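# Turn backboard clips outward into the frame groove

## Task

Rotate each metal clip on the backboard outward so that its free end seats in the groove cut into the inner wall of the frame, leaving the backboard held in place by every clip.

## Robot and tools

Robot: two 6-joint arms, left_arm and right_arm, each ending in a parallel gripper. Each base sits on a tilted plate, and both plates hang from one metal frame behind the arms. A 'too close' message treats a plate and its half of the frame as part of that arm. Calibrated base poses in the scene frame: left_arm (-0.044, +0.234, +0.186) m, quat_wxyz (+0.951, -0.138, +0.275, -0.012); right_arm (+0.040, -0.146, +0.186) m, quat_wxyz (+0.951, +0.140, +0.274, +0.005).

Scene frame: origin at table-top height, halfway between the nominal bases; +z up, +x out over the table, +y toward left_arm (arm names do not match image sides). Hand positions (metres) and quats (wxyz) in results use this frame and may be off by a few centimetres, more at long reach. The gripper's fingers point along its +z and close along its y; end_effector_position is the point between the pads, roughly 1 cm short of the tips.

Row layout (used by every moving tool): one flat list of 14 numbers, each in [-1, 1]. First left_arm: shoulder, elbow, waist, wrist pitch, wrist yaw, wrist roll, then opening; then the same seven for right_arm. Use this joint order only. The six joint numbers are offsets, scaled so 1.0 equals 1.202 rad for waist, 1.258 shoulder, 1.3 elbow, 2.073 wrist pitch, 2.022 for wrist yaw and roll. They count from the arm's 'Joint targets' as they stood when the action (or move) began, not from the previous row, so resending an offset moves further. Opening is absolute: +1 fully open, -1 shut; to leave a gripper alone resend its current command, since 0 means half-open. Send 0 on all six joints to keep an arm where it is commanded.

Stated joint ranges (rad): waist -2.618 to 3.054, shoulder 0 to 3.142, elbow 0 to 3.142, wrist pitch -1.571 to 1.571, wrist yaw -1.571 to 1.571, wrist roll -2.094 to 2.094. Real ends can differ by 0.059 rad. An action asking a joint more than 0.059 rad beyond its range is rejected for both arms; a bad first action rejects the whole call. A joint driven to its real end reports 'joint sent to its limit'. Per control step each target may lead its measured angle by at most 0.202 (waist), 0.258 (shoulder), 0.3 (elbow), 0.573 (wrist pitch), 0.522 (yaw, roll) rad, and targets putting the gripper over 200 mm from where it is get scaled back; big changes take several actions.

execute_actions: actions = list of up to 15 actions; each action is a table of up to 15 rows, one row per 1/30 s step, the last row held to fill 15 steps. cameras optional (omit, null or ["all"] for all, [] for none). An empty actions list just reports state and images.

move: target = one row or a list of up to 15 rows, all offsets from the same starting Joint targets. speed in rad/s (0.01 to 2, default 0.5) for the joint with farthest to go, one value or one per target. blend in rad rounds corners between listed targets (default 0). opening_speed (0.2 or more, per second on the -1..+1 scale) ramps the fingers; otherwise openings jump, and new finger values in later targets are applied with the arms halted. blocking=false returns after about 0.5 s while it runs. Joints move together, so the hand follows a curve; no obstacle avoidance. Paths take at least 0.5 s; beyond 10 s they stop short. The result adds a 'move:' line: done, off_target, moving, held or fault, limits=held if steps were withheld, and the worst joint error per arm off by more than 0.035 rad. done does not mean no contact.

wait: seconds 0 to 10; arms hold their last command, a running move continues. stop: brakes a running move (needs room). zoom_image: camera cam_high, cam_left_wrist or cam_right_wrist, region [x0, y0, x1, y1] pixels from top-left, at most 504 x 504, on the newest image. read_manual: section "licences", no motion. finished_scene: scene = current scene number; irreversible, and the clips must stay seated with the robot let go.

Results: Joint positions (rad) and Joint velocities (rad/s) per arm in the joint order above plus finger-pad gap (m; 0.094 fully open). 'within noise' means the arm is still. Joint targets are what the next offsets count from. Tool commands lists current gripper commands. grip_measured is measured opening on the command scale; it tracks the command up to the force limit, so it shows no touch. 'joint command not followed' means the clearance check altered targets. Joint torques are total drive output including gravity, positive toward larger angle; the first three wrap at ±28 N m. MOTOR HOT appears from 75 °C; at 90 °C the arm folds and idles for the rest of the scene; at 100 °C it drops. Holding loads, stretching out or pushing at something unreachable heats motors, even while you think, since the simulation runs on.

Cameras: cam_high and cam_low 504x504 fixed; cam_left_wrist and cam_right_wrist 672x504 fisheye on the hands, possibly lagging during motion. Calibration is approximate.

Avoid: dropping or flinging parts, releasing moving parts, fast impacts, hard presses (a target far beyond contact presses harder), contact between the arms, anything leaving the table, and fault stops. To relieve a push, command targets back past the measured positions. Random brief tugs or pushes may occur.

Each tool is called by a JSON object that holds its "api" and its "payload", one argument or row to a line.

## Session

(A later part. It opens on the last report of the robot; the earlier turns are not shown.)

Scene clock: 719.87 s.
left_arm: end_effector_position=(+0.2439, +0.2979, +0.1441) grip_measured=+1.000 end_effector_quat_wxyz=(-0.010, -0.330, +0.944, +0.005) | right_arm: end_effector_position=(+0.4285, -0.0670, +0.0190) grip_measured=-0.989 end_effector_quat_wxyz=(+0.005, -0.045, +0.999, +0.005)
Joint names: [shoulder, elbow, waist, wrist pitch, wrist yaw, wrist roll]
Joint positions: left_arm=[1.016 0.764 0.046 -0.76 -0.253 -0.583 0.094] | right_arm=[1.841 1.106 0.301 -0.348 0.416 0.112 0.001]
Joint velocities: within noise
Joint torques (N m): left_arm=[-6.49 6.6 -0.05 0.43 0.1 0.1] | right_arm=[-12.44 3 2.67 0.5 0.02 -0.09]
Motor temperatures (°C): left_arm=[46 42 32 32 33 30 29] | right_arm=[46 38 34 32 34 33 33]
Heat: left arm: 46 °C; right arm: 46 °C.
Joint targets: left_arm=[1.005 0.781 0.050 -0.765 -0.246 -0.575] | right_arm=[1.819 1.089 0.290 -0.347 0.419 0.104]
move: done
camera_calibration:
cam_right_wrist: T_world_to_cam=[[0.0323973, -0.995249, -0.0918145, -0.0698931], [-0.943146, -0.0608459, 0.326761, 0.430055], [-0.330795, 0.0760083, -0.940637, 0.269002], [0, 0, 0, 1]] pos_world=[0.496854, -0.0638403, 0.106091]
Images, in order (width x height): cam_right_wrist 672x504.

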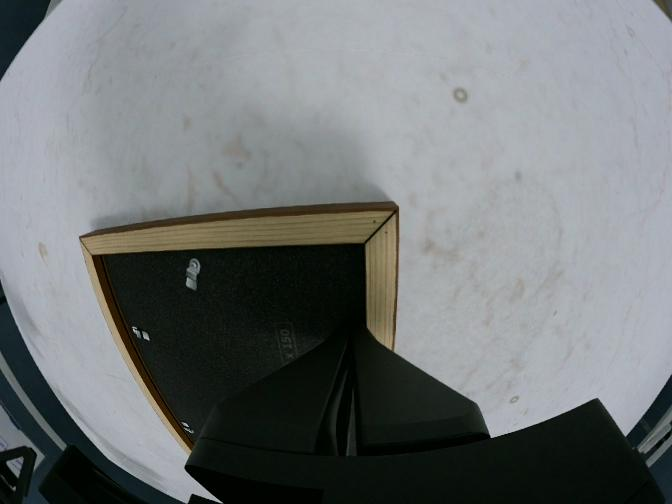

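{"api": "move", "payload": {
  "target": [
    [0, 0, 0, 0, 0, 0, 1, 0.0429, 0.0354, 0.0258, -0.0111, 0.0032, 0.0109, -1],
    [0, 0, 0, 0, 0, 0, 1, -0.0270, 0.0369, 0.0416, -0.0362, 0.0074, 0.0203, -1],
    [0, 0, 0, 0, 0, 0, 1, -0.1351, -0.3323, 0.1448, 0.0965, 0.0373, 0.0781, -1]
  ],
  "speed": [0.1, 0.2, 0.5],
  "blend": [0, 0.01, 0],
  "cameras": ["cam_right_wrist"]
}}

{"api": "zoom_image", "payload": {
  "camera": "cam_right_wrist",
  "region": [340, 60, 480, 200]
}}

{"api": "zoom_image", "payload": {
  "camera": "cam_right_wrist",
  "region": [300, 230, 440, 370]
}}

Scene clock: 784.37 s.
left_arm: end_effector_position=(+0.2439, +0.2979, +0.1441) grip_measured=+1.000 end_effector_quat_wxyz=(-0.010, -0.330, +0.944, +0.005) | right_arm: end_effector_position=(+0.3158, -0.0567, +0.0333) grip_measured=-0.989 end_effector_quat_wxyz=(-0.003, -0.052, +0.999, +0.000)
Joint names: [shoulder, elbow, waist, wrist pitch, wrist yaw, wrist roll]
Joint positions: left_arm=[1.016 0.764 0.046 -0.76 -0.253 -0.583 0.094] | right_arm=[1.668 0.664 0.447 -0.163 0.485 0.253 0.001]
Joint velocities: within noise
Joint torques (N m): left_arm=[-6.49 6.6 -0.06 0.42 0.08 0.11] | right_arm=[-9.05 2.56 4.12 0.63 0.08 0.11]
Motor temperatures (°C): left_arm=[46 41 32 31 33 30 29] | right_arm=[49 37 34 32 34 33 33]
Heat: left arm: 46 °C; right arm: 49 °C.
Joint targets: left_arm=[1.005 0.781 0.050 -0.765 -0.246 -0.575] | right_arm=[1.649 0.657 0.464 -0.147 0.494 0.261]
move: done
camera_calibration:
cam_right_wrist: T_world_to_cam=[[0.0451989, -0.995599, -0.0821003, -0.0591334], [-0.936848, -0.0707754, 0.342501, 0.316666], [-0.346805, 0.0614348, -0.935923, 0.248495], [0, 0, 0, 1]] pos_world=[0.38552, -0.0517272, 0.119258]
Images, in order (width x height): cam_right_wrist 672x504.

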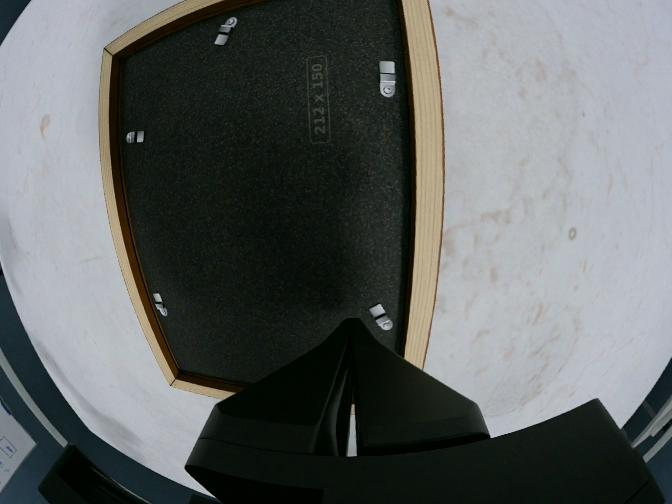

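Scaled by 3.600 from the camera's 672x504 image, which has a finer 960x720 frame.

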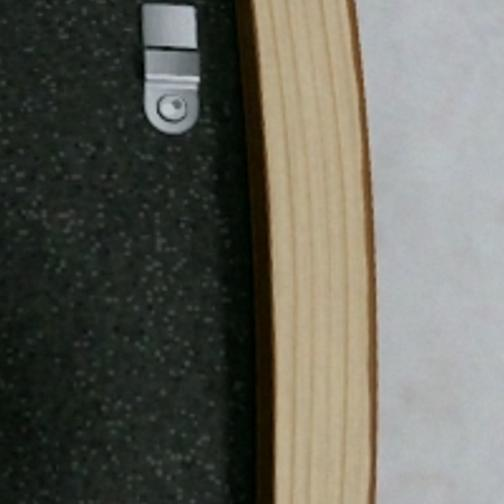

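Scaled by 3.600 from the camera's 672x504 image, which has a finer 960x720 frame.

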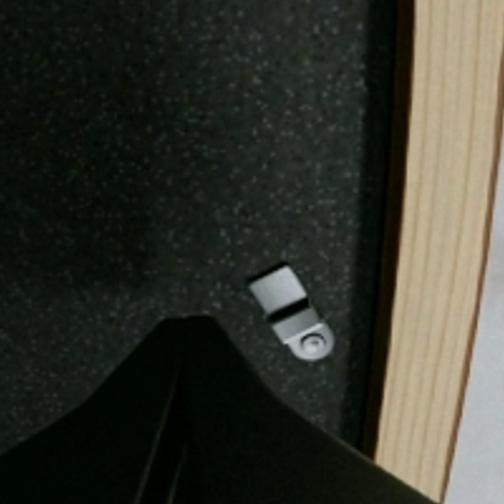

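{"api": "move", "payload": {
  "target": [0, 0, 0, 0, 0, 0, 1, 0.0816, 0.0290, -0.0536, 0.0310, -0.0153, -0.0277, -1],
  "speed": 0.12,
  "cameras": ["cam_right_wrist"]
}}

{"api": "zoom_image", "payload": {
  "camera": "cam_right_wrist",
  "region": [300, 230, 440, 370]
}}

Scene clock: 829.90 s.
left_arm: end_effector_position=(+0.2439, +0.2979, +0.1441) grip_measured=+1.000 end_effector_quat_wxyz=(-0.010, -0.330, +0.944, +0.005) | right_arm: end_effector_position=(+0.3213, -0.0579, +0.0174) grip_measured=-0.989 end_effector_quat_wxyz=(-0.003, -0.051, +0.999, +0.000)
Joint names: [shoulder, elbow, waist, wrist pitch, wrist yaw, wrist roll]
Joint positions: left_arm=[1.016 0.764 0.046 -0.76 -0.253 -0.583 0.094] | right_arm=[1.732 0.682 0.409 -0.099 0.47 0.214 0.001]
Joint velocities: within noise
Joint torques (N m): left_arm=[-6.52 6.58 -0.06 0.43 0.1 0.11] | right_arm=[-5.6 3.92 2.21 0.59 -0.08 -0.11]
Motor temperatures (°C): left_arm=[46 41 32 31 33 30 29] | right_arm=[48 37 34 32 34 33 33]
Heat: left arm: 46 °C; right arm: 48 °C.
Joint targets: left_arm=[1.005 0.781 0.050 -0.765 -0.246 -0.575] | right_arm=[1.752 0.694 0.399 -0.083 0.463 0.206]
move: done
camera_calibration:
cam_right_wrist: T_world_to_cam=[[0.0443098, -0.995667, -0.0817517, -0.0616203], [-0.937026, -0.0697983, 0.342213, 0.327359], [-0.346437, 0.0614401, -0.936059, 0.23541], [0, 0, 0, 1]] pos_world=[0.391029, -0.0529678, 0.103294]
Images, in order (width x height): cam_right_wrist 672x504.

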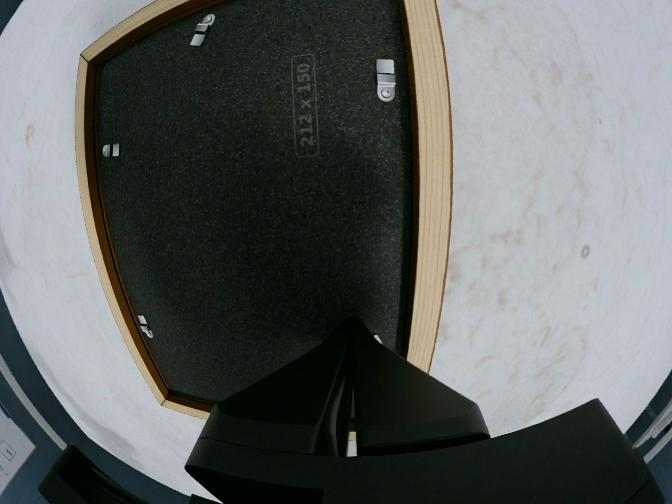

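Scaled by 3.600 from the camera's 672x504 image, which has a finer 960x720 frame.

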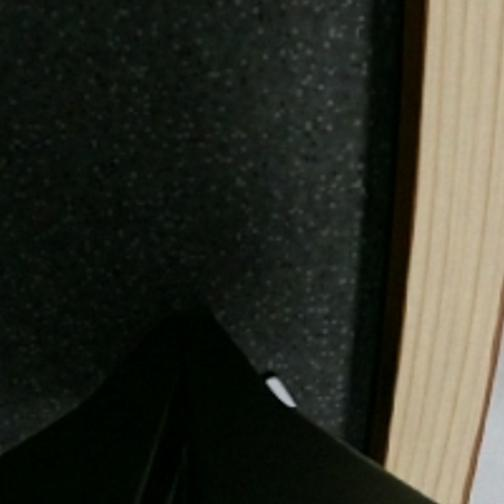

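{"api": "move", "payload": {
  "target": [
    [0, 0, 0, 0, 0, 0, 1, -0.0326, -0.0215, 0, 0, 0, 0, -1],
    [0, 0, 0, 0, 0, 0, 1, -0.0529, -0.0332, -0.0263, 0.0024, -0.0062, -0.0162, -1]
  ],
  "speed": 0.08,
  "cameras": ["cam_right_wrist"]
}}

{"api": "zoom_image", "payload": {
  "camera": "cam_right_wrist",
  "region": [300, 230, 440, 370]
}}

Scene clock: 843.13 s.
left_arm: end_effector_position=(+0.2439, +0.2979, +0.1441) grip_measured=+1.000 end_effector_quat_wxyz=(-0.010, -0.330, +0.944, +0.005) | right_arm: end_effector_position=(+0.3218, -0.0671, +0.0182) grip_measured=-0.989 end_effector_quat_wxyz=(-0.002, -0.051, +0.999, +0.002)
Joint names: [shoulder, elbow, waist, wrist pitch, wrist yaw, wrist roll]
Joint positions: left_arm=[1.016 0.764 0.046 -0.76 -0.253 -0.583 0.094] | right_arm=[1.703 0.663 0.378 -0.093 0.454 0.182 0.001]
Joint velocities: within noise
Joint torques (N m): left_arm=[-6.53 6.61 -0.06 0.42 0.09 0.1] | right_arm=[-9.17 2.09 2.07 0.57 -0.03 -0.12]
Motor temperatures (°C): left_arm=[46 41 32 31 33 30 29] | right_arm=[46 37 34 32 34 33 33]
Heat: left arm: 46 °C; right arm: 46 °C.
Joint targets: left_arm=[1.005 0.781 0.050 -0.765 -0.246 -0.575] | right_arm=[1.686 0.651 0.368 -0.078 0.450 0.173]
move: done
camera_calibration:
cam_right_wrist: T_world_to_cam=[[0.0446824, -0.995366, -0.0851505, -0.0707125], [-0.937467, -0.0712298, 0.340708, 0.326924], [-0.345194, 0.0646022, -0.936305, 0.236741], [0, 0, 0, 1]] pos_world=[0.391362, -0.0623921, 0.104256]
Images, in order (width x height): cam_right_wrist 672x504.

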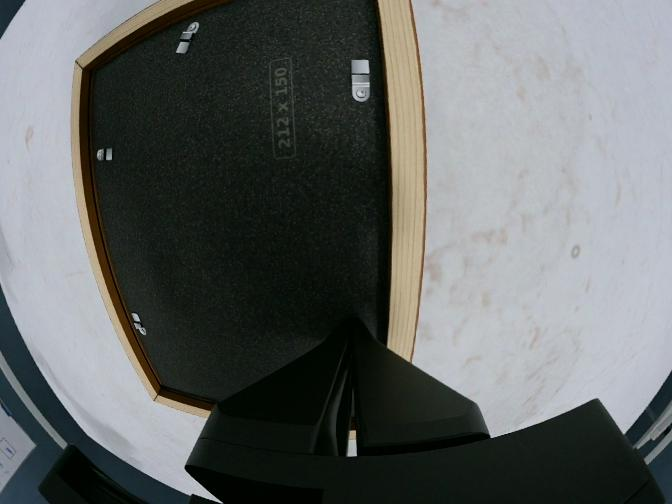

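Scaled by 3.600 from the camera's 672x504 image, which has a finer 960x720 frame.

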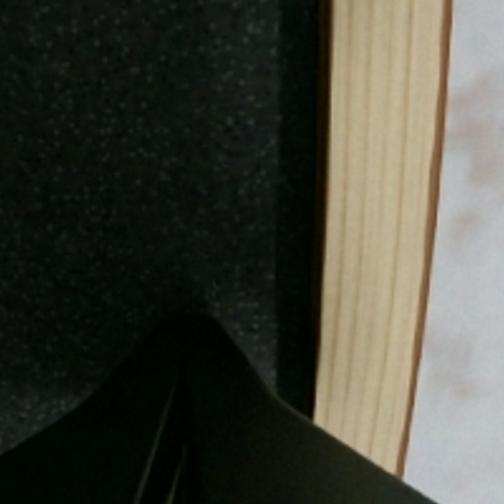

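{"api": "move", "payload": {
  "target": [
    [0, 0, 0, 0, 0, 0, 1, -0.0008, -0.0027, -0.0075, 0.0034, -0.0017, -0.0047, -1],
    [0, 0, 0, 0, 0, 0, 1, -0.0180, -0.0125, -0.0279, 0.0057, -0.0064, -0.0171, -1]
  ],
  "speed": 0.06,
  "cameras": ["cam_right_wrist"]
}}

{"api": "zoom_image", "payload": {
  "camera": "cam_right_wrist",
  "region": [300, 230, 440, 370]
}}

Scene clock: 859.13 s.
left_arm: end_effector_position=(+0.2439, +0.2979, +0.1441) grip_measured=+1.000 end_effector_quat_wxyz=(-0.010, -0.330, +0.944, +0.005) | right_arm: end_effector_position=(+0.3228, -0.0759, +0.0175) grip_measured=-0.989 end_effector_quat_wxyz=(+0.000, -0.051, +0.999, +0.003)
Joint names: [shoulder, elbow, waist, wrist pitch, wrist yaw, wrist roll]
Joint positions: left_arm=[1.016 0.764 0.046 -0.76 -0.253 -0.583 0.094] | right_arm=[1.682 0.647 0.345 -0.078 0.438 0.147 0.001]
Joint velocities: within noise
Joint torques (N m): left_arm=[-6.5 6.6 -0.05 0.42 0.1 0.1] | right_arm=[-9.13 1.77 1.85 0.57 0.01 -0.09]
Motor temperatures (°C): left_arm=[46 41 32 31 33 30 29] | right_arm=[47 36 34 32 34 33 33]
Heat: left arm: 46 °C; right arm: 47 °C.
Joint targets: left_arm=[1.005 0.781 0.050 -0.765 -0.246 -0.575] | right_arm=[1.663 0.635 0.334 -0.066 0.438 0.138]
move: done
camera_calibration:
cam_right_wrist: T_world_to_cam=[[0.0446585, -0.995122, -0.0879625, -0.0795066], [-0.938894, -0.0718897, 0.336614, 0.327992], [-0.341296, 0.0675548, -0.937525, 0.236008], [0, 0, 0, 1]] pos_world=[0.392049, -0.071483, 0.103863]
Images, in order (width x height): cam_right_wrist 672x504.

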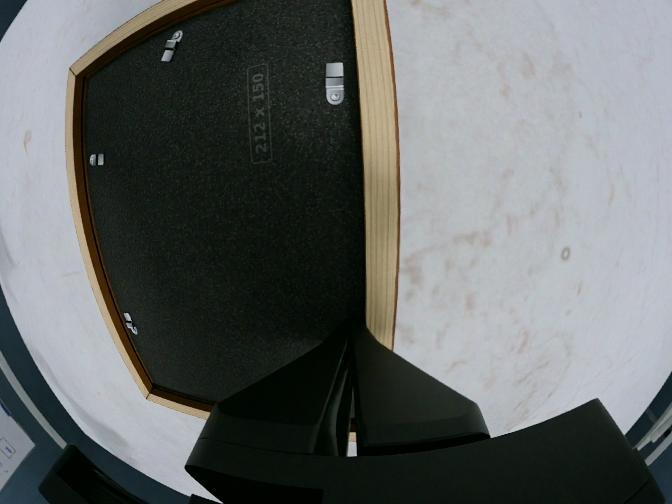

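Scaled by 3.600 from the camera's 672x504 image, which has a finer 960x720 frame.

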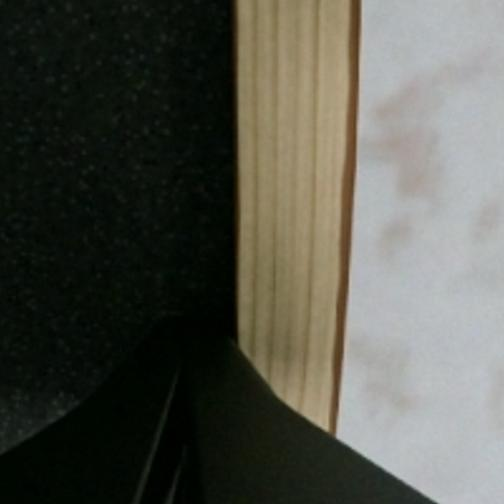

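{"api": "move", "payload": {
  "target": [
    [0, 0, 0, 0, 0, 0, 1, -0.0016, -0.0054, 0, 0.0017, 0, 0, -1],
    [0, 0, 0, 0, 0, 0, 1, 0.0374, 0.0254, 0.0266, -0.0145, 0.0045, 0.0121, -1],
    [0, 0, 0, 0, 0, 0, 1, -0.0477, 0.0285, 0.0524, -0.0545, 0.0104, 0.0282, -1],
    [0, 0, 0, 0, 0, 0, 1, -0.0747, -0.0792, 0.0715, -0.0082, 0.0153, 0.0401, -1]
  ],
  "speed": [0.05, 0.1, 0.2, 0.3],
  "blend": [0, 0, 0.01, 0],
  "cameras": ["cam_right_wrist"]
}}

{"api": "zoom_image", "payload": {
  "camera": "cam_right_wrist",
  "region": [300, 200, 420, 320]
}}

Scene clock: 889.73 s.
left_arm: end_effector_position=(+0.2439, +0.2979, +0.1441) grip_measured=+1.000 end_effector_quat_wxyz=(-0.010, -0.330, +0.944, +0.005) | right_arm: end_effector_position=(+0.2935, -0.0757, +0.0340) grip_measured=-0.989 end_effector_quat_wxyz=(-0.003, -0.050, +0.999, +0.004)
Joint names: [shoulder, elbow, waist, wrist pitch, wrist yaw, wrist roll]
Joint positions: left_arm=[1.016 0.764 0.046 -0.76 -0.253 -0.583 0.094] | right_arm=[1.586 0.54 0.404 -0.099 0.46 0.211 0.001]
Joint velocities: within noise
Joint torques (N m): left_arm=[-6.52 6.58 -0.05 0.42 0.09 0.1] | right_arm=[-8.02 2.19 3.78 0.63 0.1 0.09]
Motor temperatures (°C): left_arm=[46 41 32 31 33 30 29] | right_arm=[45 36 33 32 34 33 33]
Heat: left arm: 46 °C; right arm: 45 °C.
Joint targets: left_arm=[1.005 0.781 0.050 -0.765 -0.246 -0.575] | right_arm=[1.569 0.532 0.420 -0.083 0.469 0.219]
move: done
camera_calibration:
cam_right_wrist: T_world_to_cam=[[0.041846, -0.995059, -0.0900361, -0.0756226], [-0.936766, -0.0704121, 0.342799, 0.29424], [-0.347445, 0.069998, -0.935084, 0.243359], [0, 0, 0, 1]] pos_world=[0.363352, -0.0715655, 0.119887]
Images, in order (width x height): cam_right_wrist 672x504.

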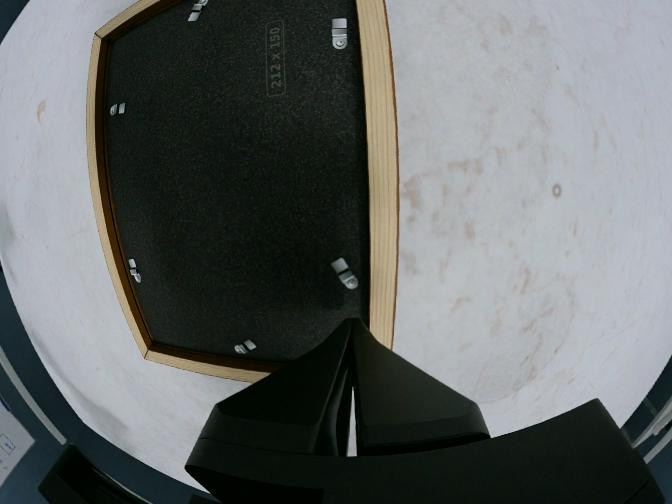

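Scaled by 4.200 from the camera's 672x504 image, which has a finer 960x720 frame.

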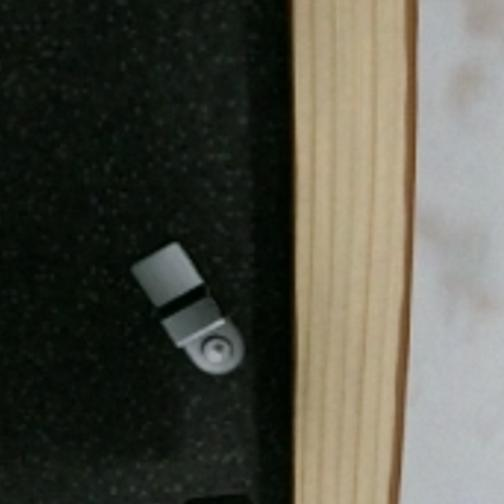

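{"api": "move", "payload": {
  "target": [
    [0, 0, 0, 0, 0, 0, 1, 0.0962, 0.1138, 0.025, -0.0309, 0.0104, 0.0153, -1],
    [0, 0, 0, 0, 0, 0, 1, 0.1455, 0.1246, -0.0175, 0, -0.003, -0.0064, -1]
  ],
  "speed": [0.3, 0.12],
  "blend": 0,
  "cameras": []
}}

{"api": "move", "payload": {
  "target": [0, 0, 0, 0, 0, 0, 1, 0.0060, -0.0004, -0.0030, 0.0047, -0.0007, -0.0019, -1],
  "speed": 0.05,
  "cameras": []
}}

{"api": "move", "payload": {
  "target": [0, 0, 0, 0, 0, 0, 1, 0.0060, -0.0004, -0.0030, 0.0047, -0.0007, -0.0019, -1],
  "speed": 0.05,
  "cameras": ["cam_right_wrist"]
}}

Scene clock: 916.07 s.
left_arm: end_effector_position=(+0.2439, +0.2979, +0.1441) grip_measured=+1.000 end_effector_quat_wxyz=(-0.010, -0.330, +0.944, +0.005) | right_arm: end_effector_position=(+0.3200, -0.0585, +0.0174) grip_measured=-0.989 end_effector_quat_wxyz=(-0.005, -0.052, +0.999, -0.001)
Joint names: [shoulder, elbow, waist, wrist pitch, wrist yaw, wrist roll]
Joint positions: left_arm=[1.016 0.764 0.046 -0.76 -0.253 -0.583 0.094] | right_arm=[1.731 0.681 0.409 -0.103 0.471 0.216 0.001]
Joint velocities: within noise
Joint torques (N m): left_arm=[-6.52 6.63 -0.05 0.42 0.09 0.1] | right_arm=[-5.6 4.18 2.36 0.65 -0.06 -0.1]
Motor temperatures (°C): left_arm=[46 41 32 31 33 30 29] | right_arm=[44 36 34 32 34 33 33]
Heat: left arm: 46 °C; right arm: 44 °C.
Joint targets: left_arm=[1.005 0.781 0.050 -0.765 -0.246 -0.575] | right_arm=[1.752 0.694 0.399 -0.084 0.463 0.207]
move: done
No camera images: "cameras" was empty.

Scene clock: 916.77 s.
left_arm: end_effector_position=(+0.2439, +0.2979, +0.1441) grip_measured=+1.000 end_effector_quat_wxyz=(-0.010, -0.330, +0.944, +0.005) | right_arm: end_effector_position=(+0.3208, -0.0579, +0.0173) grip_measured=-0.989 end_effector_quat_wxyz=(-0.003, -0.053, +0.999, +0.000)
Joint names: [shoulder, elbow, waist, wrist pitch, wrist yaw, wrist roll]
Joint positions: left_arm=[1.016 0.764 0.046 -0.76 -0.253 -0.583 0.094] | right_arm=[1.732 0.681 0.409 -0.099 0.469 0.211 0.001]
Joint velocities: within noise
Joint torques (N m): left_arm=[-6.49 6.63 -0.1 0.42 0.09 0.1] | right_arm=[-4.82 4.19 1.95 0.69 -0.11 -0.11]
Motor temperatures (°C): left_arm=[46 41 32 31 33 30 29] | right_arm=[44 36 34 32 34 33 33]
Heat: left arm: 46 °C; right arm: 44 °C.
Joint targets: left_arm=[1.005 0.781 0.050 -0.765 -0.246 -0.575] | right_arm=[1.759 0.694 0.396 -0.074 0.461 0.203]
move: done
No camera images: "cameras" was empty.

Scene clock: 917.47 s.
left_arm: end_effector_position=(+0.2439, +0.2979, +0.1441) grip_measured=+1.000 end_effector_quat_wxyz=(-0.010, -0.330, +0.944, +0.005) | right_arm: end_effector_position=(+0.3208, -0.0579, +0.0172) grip_measured=-0.989 end_effector_quat_wxyz=(-0.003, -0.055, +0.998, +0.000)
Joint names: [shoulder, elbow, waist, wrist pitch, wrist yaw, wrist roll]
Joint positions: left_arm=[1.016 0.764 0.046 -0.76 -0.253 -0.583 0.094] | right_arm=[1.732 0.681 0.409 -0.098 0.469 0.208 0.001]
Joint velocities: within noise
Joint torques (N m): left_arm=[-6.5 6.61 -0.09 0.42 0.1 0.11] | right_arm=[-4.27 3.93 1.76 0.74 -0.06 -0.12]
Motor temperatures (°C): left_arm=[46 41 32 31 33 30 29] | right_arm=[44 36 34 32 34 33 33]
Heat: left arm: 46 °C; right arm: 44 °C.
Joint targets: left_arm=[1.005 0.781 0.050 -0.765 -0.246 -0.575] | right_arm=[1.767 0.693 0.392 -0.064 0.460 0.199]
move: done
camera_calibration:
cam_right_wrist: T_world_to_cam=[[0.0514126, -0.995276, -0.0823505, -0.063791], [-0.936195, -0.0767411, 0.343002, 0.326267], [-0.347702, 0.0594615, -0.935718, 0.235368], [0, 0, 0, 1]] pos_world=[0.390567, -0.0524469, 0.103075]
Images, in order (width x height): cam_right_wrist 672x504.

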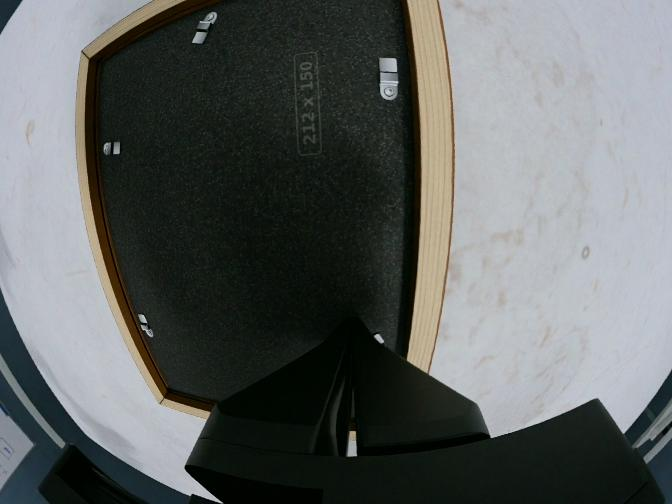

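{"api": "move", "payload": {
  "target": [
    [0, 0, 0, 0, 0, 0, 1, -0.0413, -0.020, 0.0067, -0.0029, 0.001, 0, -1],
    [0, 0, 0, 0, 0, 0, 1, -0.0569, -0.0295, -0.0143, 0, -0.0040, -0.0123, -1]
  ],
  "speed": 0.08,
  "cameras": ["cam_right_wrist"]
}}

{"api": "zoom_image", "payload": {
  "camera": "cam_right_wrist",
  "region": [300, 230, 440, 370]
}}

Scene clock: 950.10 s.
left_arm: end_effector_position=(+0.2439, +0.2979, +0.1441) grip_measured=+1.000 end_effector_quat_wxyz=(-0.010, -0.330, +0.944, +0.005) | right_arm: end_effector_position=(+0.3230, -0.0616, +0.0174) grip_measured=-0.989 end_effector_quat_wxyz=(+0.001, -0.053, +0.999, +0.008)
Joint names: [shoulder, elbow, waist, wrist pitch, wrist yaw, wrist roll]
Joint positions: left_arm=[1.016 0.764 0.046 -0.76 -0.253 -0.583 0.094] | right_arm=[1.714 0.666 0.387 -0.078 0.448 0.183 0.001]
Joint velocities: within noise
Joint torques (N m): left_arm=[-6.5 6.63 -0.03 0.42 0.1 0.11] | right_arm=[-9.26 1.81 1.83 0.59 0.03 -0.12]
Motor temperatures (°C): left_arm=[46 41 32 31 33 30 29] | right_arm=[42 36 33 32 34 33 33]
Heat: left arm: 46 °C; right arm: 42 °C.
Joint targets: left_arm=[1.005 0.781 0.050 -0.765 -0.246 -0.575] | right_arm=[1.695 0.655 0.375 -0.064 0.452 0.174]
move: done
camera_calibration:
cam_right_wrist: T_world_to_cam=[[0.0484987, -0.994086, -0.0971604, -0.0663451], [-0.939445, -0.0784387, 0.333603, 0.329103], [-0.339251, 0.0750975, -0.937693, 0.234779], [0, 0, 0, 1]] pos_world=[0.392041, -0.0577696, 0.103915]
Images, in order (width x height): cam_right_wrist 672x504.

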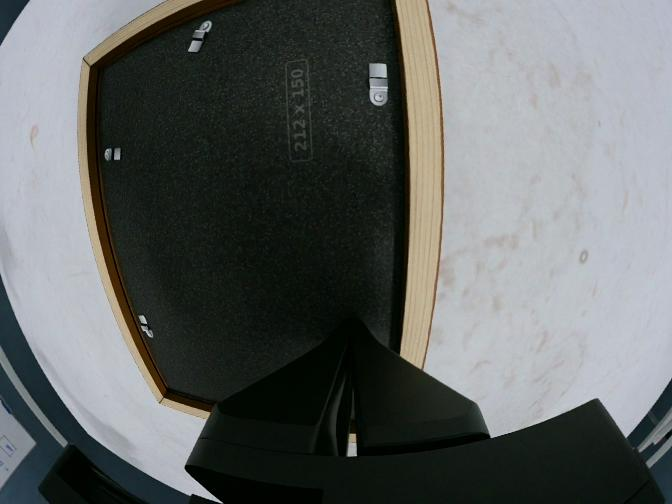

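Scaled by 3.600 from the camera's 672x504 image, which has a finer 960x720 frame.

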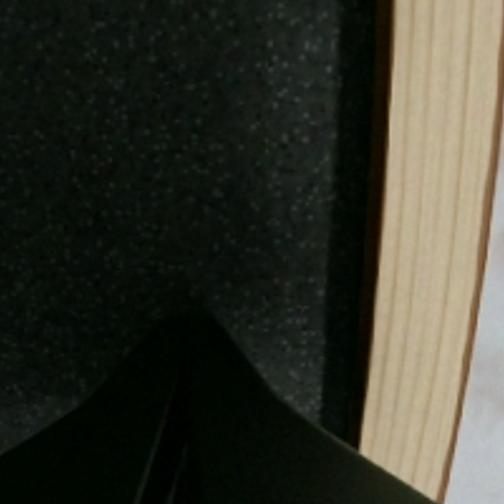

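{"api": "move", "payload": {
  "target": [0, 0, 0, 0, 0, 0, 1, -0.0234, -0.0143, -0.0360, 0.0043, -0.0090, -0.0200, -1],
  "speed": 0.06,
  "cameras": ["cam_right_wrist"]
}}

Scene clock: 959.77 s.
left_arm: end_effector_position=(+0.2439, +0.2979, +0.1441) grip_measured=+1.000 end_effector_quat_wxyz=(-0.010, -0.330, +0.944, +0.005) | right_arm: end_effector_position=(+0.3259, -0.0737, +0.0173) grip_measured=-0.989 end_effector_quat_wxyz=(+0.005, -0.050, +0.999, +0.009)
Joint names: [shoulder, elbow, waist, wrist pitch, wrist yaw, wrist roll]
Joint positions: left_arm=[1.016 0.764 0.046 -0.76 -0.253 -0.583 0.094] | right_arm=[1.683 0.649 0.344 -0.065 0.429 0.143 0.001]
Joint velocities: within noise
Joint torques (N m): left_arm=[-6.5 6.64 -0.1 0.44 0.09 0.1] | right_arm=[-8.92 1.84 1.81 0.59 0.05 -0.17]
Motor temperatures (°C): left_arm=[46 41 32 31 33 30 29] | right_arm=[44 36 33 32 34 33 33]
Heat: left arm: 46 °C; right arm: 44 °C.
Joint targets: left_arm=[1.005 0.781 0.050 -0.765 -0.246 -0.575] | right_arm=[1.666 0.636 0.332 -0.055 0.433 0.133]
move: done
camera_calibration:
cam_right_wrist: T_world_to_cam=[[0.0433721, -0.994124, -0.0991789, -0.0767725], [-0.942186, -0.0737174, 0.32688, 0.332235], [-0.332271, 0.0792676, -0.939847, 0.234708], [0, 0, 0, 1]] pos_world=[0.394343, -0.0704347, 0.104375]
Images, in order (width x height): cam_right_wrist 672x504.

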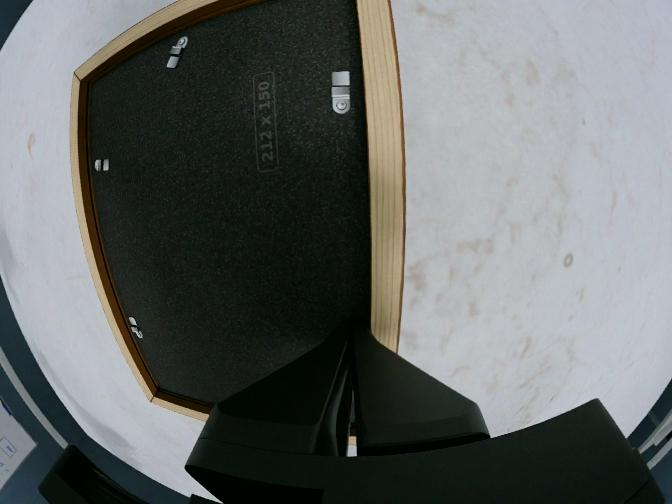

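{"api": "move", "payload": {
  "target": [0, 0, 0, 0, 0, 0, 1, -0.0060, -0.0035, -0.0070, 0.0, -0.0016, -0.0043, -1],
  "speed": 0.06,
  "cameras": []
}}

{"api": "move", "payload": {
  "target": [0, 0, 0, 0, 0, 0, 1, -0.0032, -0.0107, 0.002, 0.001, 0.0005, 0.001, -1],
  "speed": 0.06,
  "cameras": ["cam_right_wrist"]
}}

Scene clock: 972.47 s.
left_arm: end_effector_position=(+0.2439, +0.2979, +0.1441) grip_measured=+1.000 end_effector_quat_wxyz=(-0.010, -0.330, +0.944, +0.005) | right_arm: end_effector_position=(+0.3270, -0.0757, +0.0174) grip_measured=-0.989 end_effector_quat_wxyz=(+0.007, -0.049, +0.999, +0.010)
Joint names: [shoulder, elbow, waist, wrist pitch, wrist yaw, wrist roll]
Joint positions: left_arm=[1.016 0.764 0.046 -0.76 -0.253 -0.583 0.094] | right_arm=[1.677 0.645 0.336 -0.059 0.423 0.134 0.001]
Joint velocities: within noise
Joint torques (N m): left_arm=[-6.52 6.61 -0.08 0.42 0.09 0.1] | right_arm=[-9.13 1.69 1.68 0.57 0.04 -0.12]
Motor temperatures (°C): left_arm=[46 41 32 31 33 30 29] | right_arm=[44 36 33 32 34 33 33]
Heat: left arm: 46 °C; right arm: 44 °C.
Joint targets: left_arm=[1.005 0.781 0.050 -0.765 -0.246 -0.575] | right_arm=[1.658 0.632 0.323 -0.055 0.430 0.125]
move: done
No camera images: "cameras" was empty.

Scene clock: 973.17 s.
left_arm: end_effector_position=(+0.2439, +0.2979, +0.1441) grip_measured=+1.000 end_effector_quat_wxyz=(-0.010, -0.330, +0.944, +0.005) | right_arm: end_effector_position=(+0.3258, -0.0759, +0.0179) grip_measured=-0.989 end_effector_quat_wxyz=(+0.010, -0.048, +0.999, +0.011)
Joint names: [shoulder, elbow, waist, wrist pitch, wrist yaw, wrist roll]
Joint positions: left_arm=[1.016 0.764 0.046 -0.76 -0.253 -0.583 0.094] | right_arm=[1.67 0.633 0.336 -0.048 0.422 0.134 0.001]
Joint velocities: within noise
Joint torques (N m): left_arm=[-6.52 6.6 -0.08 0.43 0.1 0.11] | right_arm=[-8.77 1.52 1.91 0.46 0.08 -0.09]
Motor temperatures (°C): left_arm=[46 41 32 31 33 30 29] | right_arm=[44 36 33 32 34 33 33]
Heat: left arm: 46 °C; right arm: 44 °C.
Joint targets: left_arm=[1.005 0.781 0.050 -0.765 -0.246 -0.575] | right_arm=[1.654 0.618 0.325 -0.053 0.431 0.127]
move: done
camera_calibration:
cam_right_wrist: T_world_to_cam=[[0.0402122, -0.993752, -0.104115, -0.0777797], [-0.945407, -0.071566, 0.317938, 0.333097], [-0.323403, 0.0856457, -0.942378, 0.233037], [0, 0, 0, 1]] pos_world=[0.393405, -0.0734139, 0.105606]
Images, in order (width x height): cam_right_wrist 672x504.

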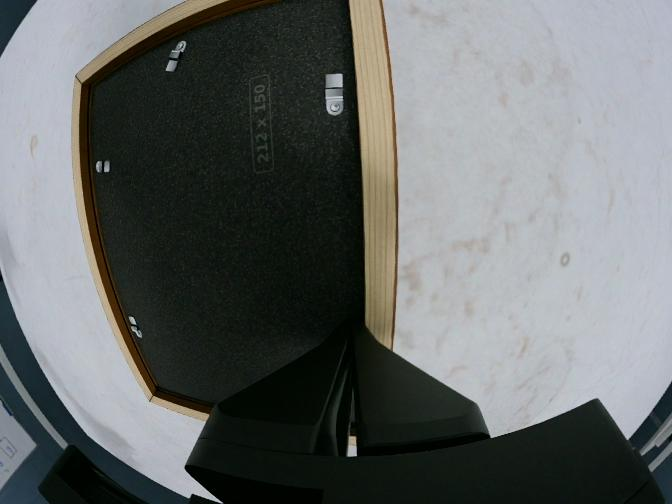

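{"api": "move", "payload": {
  "target": [0, 0, 0, 0, 0, 0, 1, -0.0040, -0.0125, 0.001, -0.0030, 0.0005, 0.0005, -1],
  "speed": 0.06,
  "cameras": []
}}

Scene clock: 984.50 s.
left_arm: end_effector_position=(+0.2439, +0.2979, +0.1441) grip_measured=+1.000 end_effector_quat_wxyz=(-0.010, -0.330, +0.944, +0.005) | right_arm: end_effector_position=(+0.3208, -0.0767, +0.0181) grip_measured=-0.989 end_effector_quat_wxyz=(+0.006, -0.049, +0.999, +0.012)
Joint names: [shoulder, elbow, waist, wrist pitch, wrist yaw, wrist roll]
Joint positions: left_arm=[1.016 0.764 0.046 -0.76 -0.253 -0.583 0.094] | right_arm=[1.664 0.618 0.336 -0.046 0.419 0.134 0.001]
Joint velocities: within noise
Joint torques (N m): left_arm=[-6.48 6.61 -0.08 0.44 0.09 0.11] | right_arm=[-8.5 1.36 1.81 0.38 0.1 -0.08]
Motor temperatures (°C): left_arm=[46 41 32 31 33 30 29] | right_arm=[44 35 33 32 34 33 33]
Heat: left arm: 46 °C; right arm: 44 °C.
Joint targets: left_arm=[1.005 0.781 0.050 -0.765 -0.246 -0.575] | right_arm=[1.649 0.601 0.327 -0.059 0.432 0.128]
move: done
No camera images: "cameras" was empty.

{"api": "move", "payload": {
  "target": [
    [0, 0, 0, 0, 0, 0, 1, 0.0350, 0.0338, 0.0241, -0.0053, -0.001, 0.0104, -1],
    [0, 0, 0, 0, 0, 0, 1, -0.0461, 0.0369, 0.0483, -0.0420, 0.004, 0.0247, -1],
    [0, 0, 0, 0, 0, 0, 1, -0.0636, -0.0531, 0.0774, -0.0116, 0.0183, 0.0450, -1]
  ],
  "speed": [0.1, 0.2, 0.3],
  "blend": [0, 0.01, 0],
  "cameras": ["cam_right_wrist"]
}}

{"api": "zoom_image", "payload": {
  "camera": "cam_right_wrist",
  "region": [300, 200, 420, 320]
}}

Scene clock: 997.33 s.
left_arm: end_effector_position=(+0.2439, +0.2979, +0.1441) grip_measured=+1.000 end_effector_quat_wxyz=(-0.010, -0.330, +0.944, +0.005) | right_arm: end_effector_position=(+0.2932, -0.0759, +0.0338) grip_measured=-0.989 end_effector_quat_wxyz=(-0.004, -0.050, +0.999, +0.004)
Joint names: [shoulder, elbow, waist, wrist pitch, wrist yaw, wrist roll]
Joint positions: left_arm=[1.016 0.764 0.046 -0.76 -0.253 -0.583 0.094] | right_arm=[1.587 0.54 0.403 -0.099 0.46 0.21 0.001]
Joint velocities: within noise
Joint torques (N m): left_arm=[-6.52 6.61 -0.05 0.41 0.09 0.1] | right_arm=[-7.99 2.29 3.63 0.63 0.11 0.04]
Motor temperatures (°C): left_arm=[46 41 32 31 33 30 29] | right_arm=[45 35 33 32 34 33 33]
Heat: left arm: 46 °C; right arm: 45 °C.
Joint targets: left_arm=[1.005 0.781 0.050 -0.765 -0.246 -0.575] | right_arm=[1.570 0.533 0.420 -0.083 0.469 0.219]
move: done
camera_calibration:
cam_right_wrist: T_world_to_cam=[[0.0427291, -0.995096, -0.0892138, -0.0761188], [-0.936371, -0.071026, 0.343751, 0.293785], [-0.348402, 0.0688491, -0.934813, 0.243254], [0, 0, 0, 1]] pos_world=[0.363095, -0.0716268, 0.119617]
Images, in order (width x height): cam_right_wrist 672x504.

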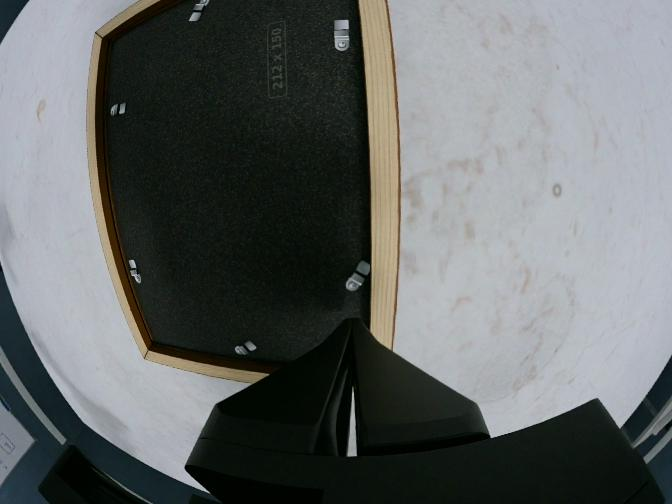

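Scaled by 4.200 from the camera's 672x504 image, which has a finer 960x720 frame.

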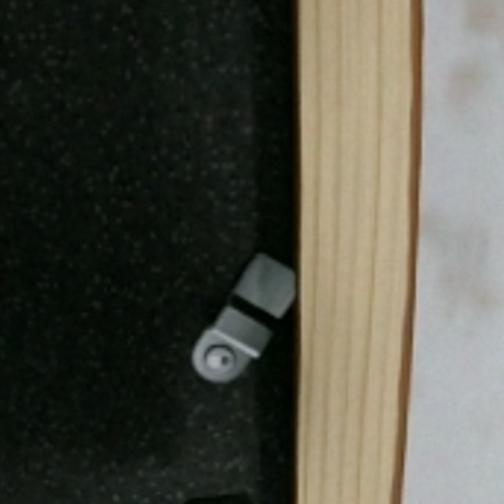

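{"api": "move", "payload": {
  "target": [
    [0, 0, 0, 0, 0, 0, 1, 0.0684, 0.130, -0.0566, -0.0531, -0.0143, -0.0287, -1],
    [0, 0, 0, 0, 0, 0, 1, 0.1200, 0.1269, -0.0782, 0.0014, -0.0203, -0.0438, -1]
  ],
  "speed": [0.3, 0.1],
  "blend": 0,
  "cameras": ["cam_right_wrist"]
}}

{"api": "zoom_image", "payload": {
  "camera": "cam_right_wrist",
  "region": [300, 230, 440, 370]
}}

Scene clock: 1040.43 s.
left_arm: end_effector_position=(+0.2439, +0.2979, +0.1441) grip_measured=+1.000 end_effector_quat_wxyz=(-0.010, -0.330, +0.944, +0.005) | right_arm: end_effector_position=(+0.3318, -0.0754, +0.0172) grip_measured=-0.989 end_effector_quat_wxyz=(-0.003, -0.053, +0.999, +0.003)
Joint names: [shoulder, elbow, waist, wrist pitch, wrist yaw, wrist roll]
Joint positions: left_arm=[1.016 0.764 0.046 -0.76 -0.253 -0.583 0.094] | right_arm=[1.695 0.69 0.338 -0.11 0.434 0.139 0.001]
Joint velocities: within noise
Joint torques (N m): left_arm=[-6.5 6.61 -0.05 0.42 0.09 0.1] | right_arm=[-5.22 3.62 1.89 0.78 -0.04 -0.09]
Motor temperatures (°C): left_arm=[46 41 32 31 33 30 29] | right_arm=[43 35 34 32 34 33 33]
Heat: left arm: 46 °C; right arm: 43 °C.
Joint targets: left_arm=[1.005 0.781 0.050 -0.765 -0.246 -0.575] | right_arm=[1.720 0.697 0.326 -0.080 0.428 0.130]
move: done
camera_calibration:
cam_right_wrist: T_world_to_cam=[[0.0474451, -0.994964, -0.0882948, -0.0803429], [-0.936846, -0.0749886, 0.341607, 0.335585], [-0.346508, 0.0665111, -0.935686, 0.240408], [0, 0, 0, 1]] pos_world=[0.401507, -0.070763, 0.103214]
Images, in order (width x height): cam_right_wrist 672x504.

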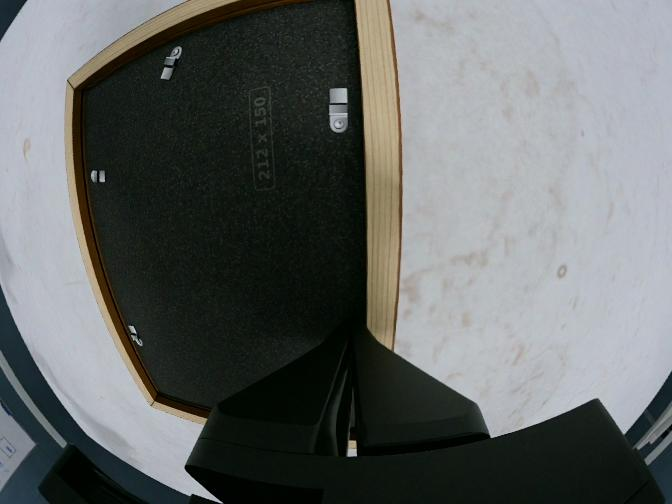

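Scaled by 3.600 from the camera's 672x504 image, which has a finer 960x720 frame.

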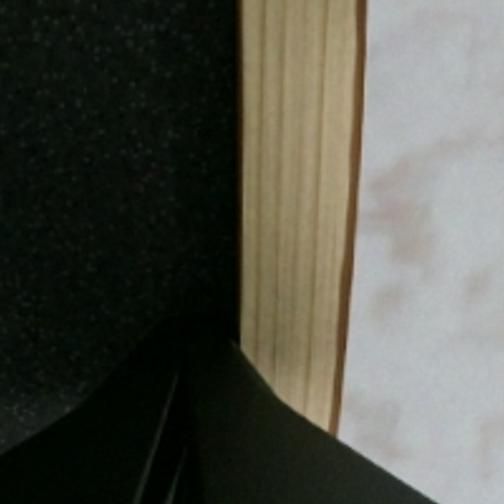

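{"api": "move", "payload": {
  "target": [
    [0, 0, 0, 0, 0, 0, 1, -0.004, -0.0162, 0.0183, 0, 0.003, 0.006, -1],
    [0, 0, 0, 0, 0, 0, 1, -0.0135, -0.0442, 0.0266, 0.0092, 0.0069, 0.0124, -1]
  ],
  "speed": 0.06,
  "blend": 0,
  "cameras": ["cam_right_wrist"]
}}

Scene clock: 1055.97 s.
left_arm: end_effector_position=(+0.2439, +0.2979, +0.1441) grip_measured=+1.000 end_effector_quat_wxyz=(-0.010, -0.330, +0.944, +0.005) | right_arm: end_effector_position=(+0.3308, -0.0750, +0.0169) grip_measured=-0.989 end_effector_quat_wxyz=(+0.011, -0.050, +0.999, -0.003)
Joint names: [shoulder, elbow, waist, wrist pitch, wrist yaw, wrist roll]
Joint positions: left_arm=[1.016 0.764 0.046 -0.76 -0.253 -0.583 0.094] | right_arm=[1.693 0.661 0.35 -0.062 0.456 0.146 0.001]
Joint velocities: within noise
Joint torques (N m): left_arm=[-6.53 6.63 -0.08 0.42 0.09 0.1] | right_arm=[-6.41 1.11 3.19 0.5 -0.16 0.11]
Motor temperatures (°C): left_arm=[46 41 32 31 33 30 29] | right_arm=[42 35 33 32 34 33 33]
Heat: left arm: 46 °C; right arm: 42 °C.
Joint targets: left_arm=[1.005 0.781 0.050 -0.765 -0.246 -0.575] | right_arm=[1.703 0.640 0.358 -0.061 0.442 0.155]
move: done
camera_calibration:
cam_right_wrist: T_world_to_cam=[[0.0436515, -0.996112, -0.0765154, -0.0789245], [-0.946395, -0.0657649, 0.316246, 0.338996], [-0.320048, 0.0586092, -0.945587, 0.23053], [0, 0, 0, 1]] pos_world=[0.39805, -0.0698348, 0.104741]
Images, in order (width x height): cam_right_wrist 672x504.

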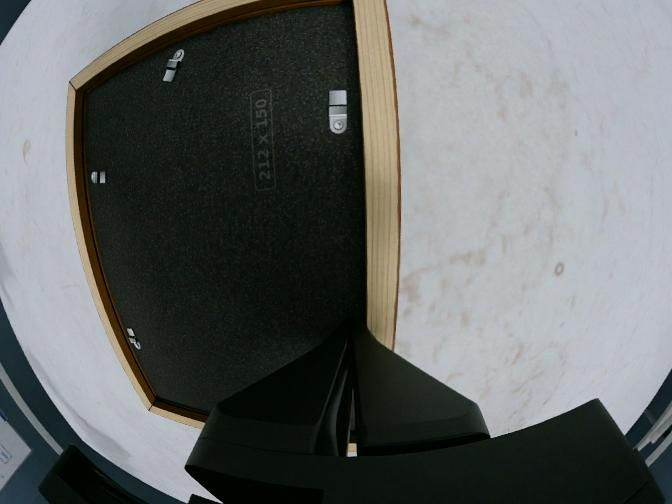

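{"api": "move", "payload": {
  "target": [0, 0, 0, 0, 0, 0, 1, -0.0115, -0.0065, 0.0, -0.0060, 0.0, 0.0, -1],
  "speed": 0.06,
  "blend": 0,
  "cameras": []
}}

Scene clock: 1065.03 s.
left_arm: end_effector_position=(+0.2439, +0.2979, +0.1441) grip_measured=+1.000 end_effector_quat_wxyz=(-0.010, -0.330, +0.944, +0.005) | right_arm: end_effector_position=(+0.3285, -0.0751, +0.0171) grip_measured=-0.989 end_effector_quat_wxyz=(+0.010, -0.049, +0.999, -0.002)
Joint names: [shoulder, elbow, waist, wrist pitch, wrist yaw, wrist roll]
Joint positions: left_arm=[1.016 0.764 0.046 -0.76 -0.253 -0.583 0.094] | right_arm=[1.689 0.652 0.351 -0.057 0.454 0.147 0.001]
Joint velocities: within noise
Joint torques (N m): left_arm=[-6.5 6.63 -0.06 0.42 0.1 0.1] | right_arm=[-7.36 1.09 3.22 0.36 -0.13 0.04]
Motor temperatures (°C): left_arm=[46 41 32 31 33 30 29] | right_arm=[42 35 34 32 34 33 33]
Heat: left arm: 46 °C; right arm: 42 °C.
Joint targets: left_arm=[1.005 0.781 0.050 -0.765 -0.246 -0.575] | right_arm=[1.689 0.631 0.358 -0.074 0.442 0.155]
move: done
No camera images: "cameras" was empty.

{"api": "move", "payload": {
  "target": [0, 0, 0, 0, 0, 0, 1, -0.0050, -0.0110, 0.0025, -0.0020, 0.0, 0.0, -1],
  "speed": 0.06,
  "blend": 0,
  "cameras": []
}}

Scene clock: 1072.17 s.
left_arm: end_effector_position=(+0.2439, +0.2979, +0.1441) grip_measured=+1.000 end_effector_quat_wxyz=(-0.010, -0.330, +0.944, +0.005) | right_arm: end_effector_position=(+0.3244, -0.0757, +0.0171) grip_measured=-0.989 end_effector_quat_wxyz=(+0.008, -0.051, +0.999, -0.001)
Joint names: [shoulder, elbow, waist, wrist pitch, wrist yaw, wrist roll]
Joint positions: left_arm=[1.016 0.764 0.046 -0.76 -0.253 -0.583 0.094] | right_arm=[1.685 0.639 0.351 -0.054 0.452 0.147 0.001]
Joint velocities: within noise
Joint torques (N m): left_arm=[-6.5 6.63 -0.06 0.43 0.09 0.11] | right_arm=[-7.39 1.06 3.38 0.35 -0.08 0.09]
Motor temperatures (°C): left_arm=[46 41 32 31 33 30 29] | right_arm=[42 35 34 32 34 33 33]
Heat: left arm: 46 °C; right arm: 42 °C.
Joint targets: left_arm=[1.005 0.781 0.050 -0.765 -0.246 -0.575] | right_arm=[1.683 0.617 0.361 -0.078 0.442 0.155]
move: done
No camera images: "cameras" was empty.

{"api": "move", "payload": {
  "target": [0, 0, 0, 0, 0, 0, 1, -0.0032, -0.0092, 0.0025, -0.0020, 0.0, 0.0, -1],
  "speed": 0.06,
  "blend": 0,
  "cameras": []
}}

Scene clock: 1079.67 s.
left_arm: end_effector_position=(+0.2439, +0.2979, +0.1441) grip_measured=+1.000 end_effector_quat_wxyz=(-0.010, -0.330, +0.944, +0.005) | right_arm: end_effector_position=(+0.3224, -0.0756, +0.0171) grip_measured=-0.989 end_effector_quat_wxyz=(+0.009, -0.051, +0.999, +0.000)
Joint names: [shoulder, elbow, waist, wrist pitch, wrist yaw, wrist roll]
Joint positions: left_arm=[1.016 0.764 0.046 -0.76 -0.253 -0.583 0.094] | right_arm=[1.682 0.628 0.352 -0.044 0.451 0.147 0.001]
Joint velocities: within noise
Joint torques (N m): left_arm=[-6.5 6.61 -0.05 0.43 0.09 0.1] | right_arm=[-7.53 1.01 3.56 0.16 -0.07 0.09]
Motor temperatures (°C): left_arm=[46 41 32 31 33 30 29] | right_arm=[43 35 34 31 34 33 33]
Heat: left arm: 46 °C; right arm: 43 °C.
Joint targets: left_arm=[1.005 0.781 0.050 -0.765 -0.246 -0.575] | right_arm=[1.679 0.605 0.364 -0.082 0.442 0.155]
move: off_target (right_arm); right_arm: the wrist pitch is farthest, 0.038 rad from its target
No camera images: "cameras" was empty.

{"api": "move", "payload": {
  "target": [
    [0, 0, 0, 0, 0, 0, 1, -0.0111, 0.0362, 0, -0.0087, 0.002, 0, -1],
    [0, 0, 0, 0, 0, 0, 1, -0.070, 0.0338, 0.0175, -0.0309, 0, 0.0114, -1],
    [0, 0, 0, 0, 0, 0, 1, -0.0874, -0.0562, 0.0466, -0.0005, 0.0134, 0.0317, -1]
  ],
  "speed": [0.1, 0.2, 0.3],
  "blend": [0, 0.01, 0],
  "cameras": ["cam_right_wrist"]
}}

{"api": "zoom_image", "payload": {
  "camera": "cam_right_wrist",
  "region": [300, 200, 420, 320]
}}

Scene clock: 1092.10 s.
left_arm: end_effector_position=(+0.2439, +0.2979, +0.1441) grip_measured=+1.000 end_effector_quat_wxyz=(-0.010, -0.330, +0.944, +0.005) | right_arm: end_effector_position=(+0.2934, -0.0759, +0.0340) grip_measured=-0.989 end_effector_quat_wxyz=(-0.003, -0.050, +0.999, +0.004)
Joint names: [shoulder, elbow, waist, wrist pitch, wrist yaw, wrist roll]
Joint positions: left_arm=[1.016 0.764 0.046 -0.76 -0.253 -0.583 0.094] | right_arm=[1.586 0.539 0.404 -0.099 0.46 0.211 0.001]
Joint velocities: within noise
Joint torques (N m): left_arm=[-6.53 6.6 -0.06 0.43 0.09 0.11] | right_arm=[-7.98 2.19 3.77 0.62 0.07 0.08]
Motor temperatures (°C): left_arm=[46 41 32 31 33 30 29] | right_arm=[43 35 34 31 34 33 33]
Heat: left arm: 46 °C; right arm: 43 °C.
Joint targets: left_arm=[1.005 0.781 0.050 -0.765 -0.246 -0.575] | right_arm=[1.568 0.532 0.420 -0.083 0.469 0.219]
move: done
camera_calibration:
cam_right_wrist: T_world_to_cam=[[0.0418703, -0.995124, -0.0893036, -0.0758422], [-0.936846, -0.0701664, 0.342632, 0.294149], [-0.347227, 0.0693176, -0.935216, 0.243225], [0, 0, 0, 1]] pos_world=[0.363202, -0.0716928, 0.11991]
Images, in order (width x height): cam_right_wrist 672x504.

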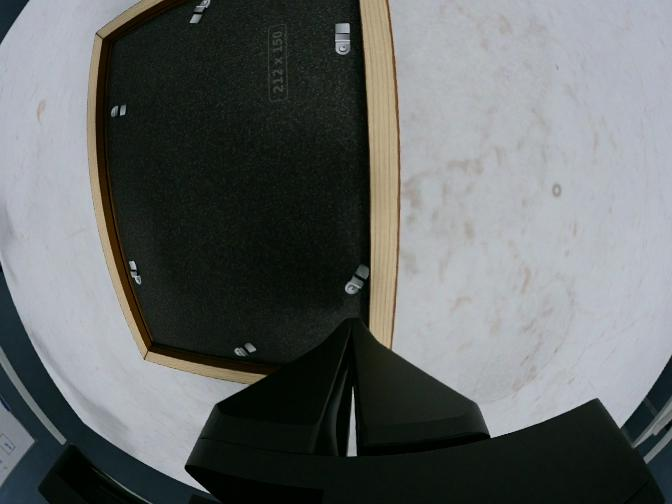

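Scaled by 4.200 from the camera's 672x504 image, which has a finer 960x720 frame.

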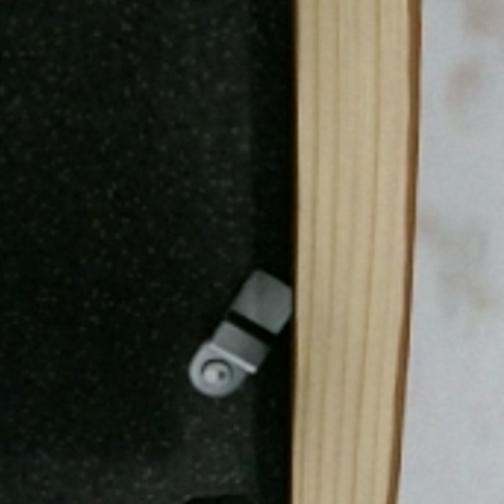

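{"api": "move", "payload": {
  "target": [
    [0, 0, 0, 0, 0, 0, 1, 0.0700, 0.1223, -0.0474, -0.0502, -0.0129, -0.0242, -1],
    [0, 0, 0, 0, 0, 0, 1, 0.1200, 0.1200, -0.0707, 0.0041, -0.0183, -0.0391, -1]
  ],
  "speed": [0.3, 0.1],
  "blend": 0,
  "cameras": ["cam_right_wrist"]
}}

{"api": "zoom_image", "payload": {
  "camera": "cam_right_wrist",
  "region": [300, 230, 440, 370]
}}

Scene clock: 1164.67 s.
left_arm: end_effector_position=(+0.2439, +0.2979, +0.1441) grip_measured=+1.000 end_effector_quat_wxyz=(-0.010, -0.330, +0.944, +0.005) | right_arm: end_effector_position=(+0.3290, -0.0744, +0.0173) grip_measured=-0.989 end_effector_quat_wxyz=(-0.002, -0.051, +0.999, +0.002)
Joint names: [shoulder, elbow, waist, wrist pitch, wrist yaw, wrist roll]
Joint positions: left_arm=[1.016 0.764 0.046 -0.76 -0.253 -0.583 0.094] | right_arm=[1.695 0.68 0.346 -0.103 0.44 0.15 0.001]
Joint velocities: within noise
Joint torques (N m): left_arm=[-6.49 6.63 -0.05 0.42 0.1 0.11] | right_arm=[-5.23 3.56 1.99 0.7 -0.08 -0.13]
Motor temperatures (°C): left_arm=[46 40 32 31 33 30 29] | right_arm=[43 34 34 31 34 33 33]
Heat: left arm: 46 °C; right arm: 43 °C.
Joint targets: left_arm=[1.005 0.781 0.050 -0.765 -0.246 -0.575] | right_arm=[1.719 0.688 0.335 -0.074 0.432 0.140]
move: done
camera_calibration:
cam_right_wrist: T_world_to_cam=[[0.0446194, -0.995355, -0.0853107, -0.0783584], [-0.937481, -0.0712236, 0.340672, 0.333532], [-0.345166, 0.0647765, -0.936304, 0.238835], [0, 0, 0, 1]] pos_world=[0.398614, -0.0697099, 0.103312]
Images, in order (width x height): cam_right_wrist 672x504.

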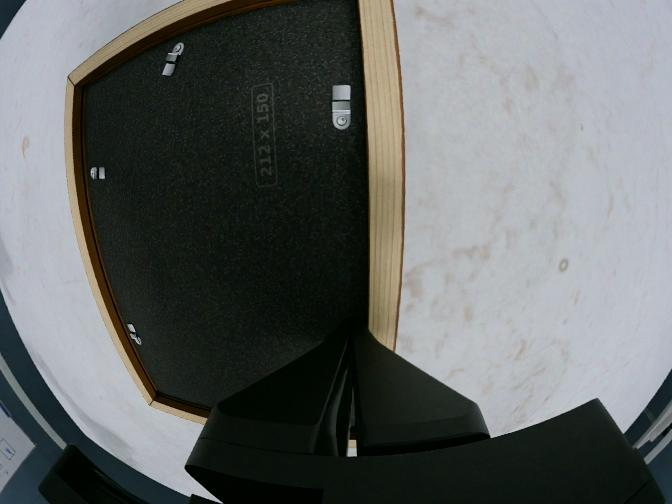

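Scaled by 3.600 from the camera's 672x504 image, which has a finer 960x720 frame.

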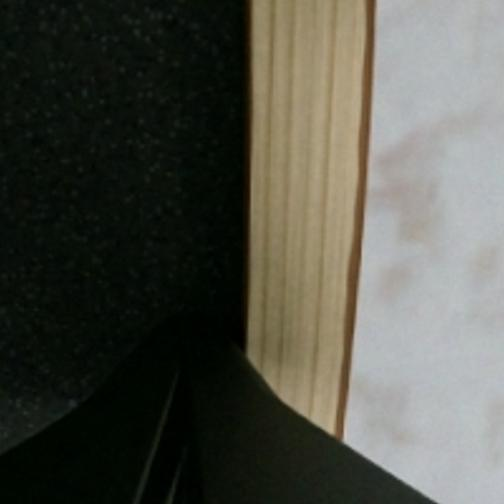

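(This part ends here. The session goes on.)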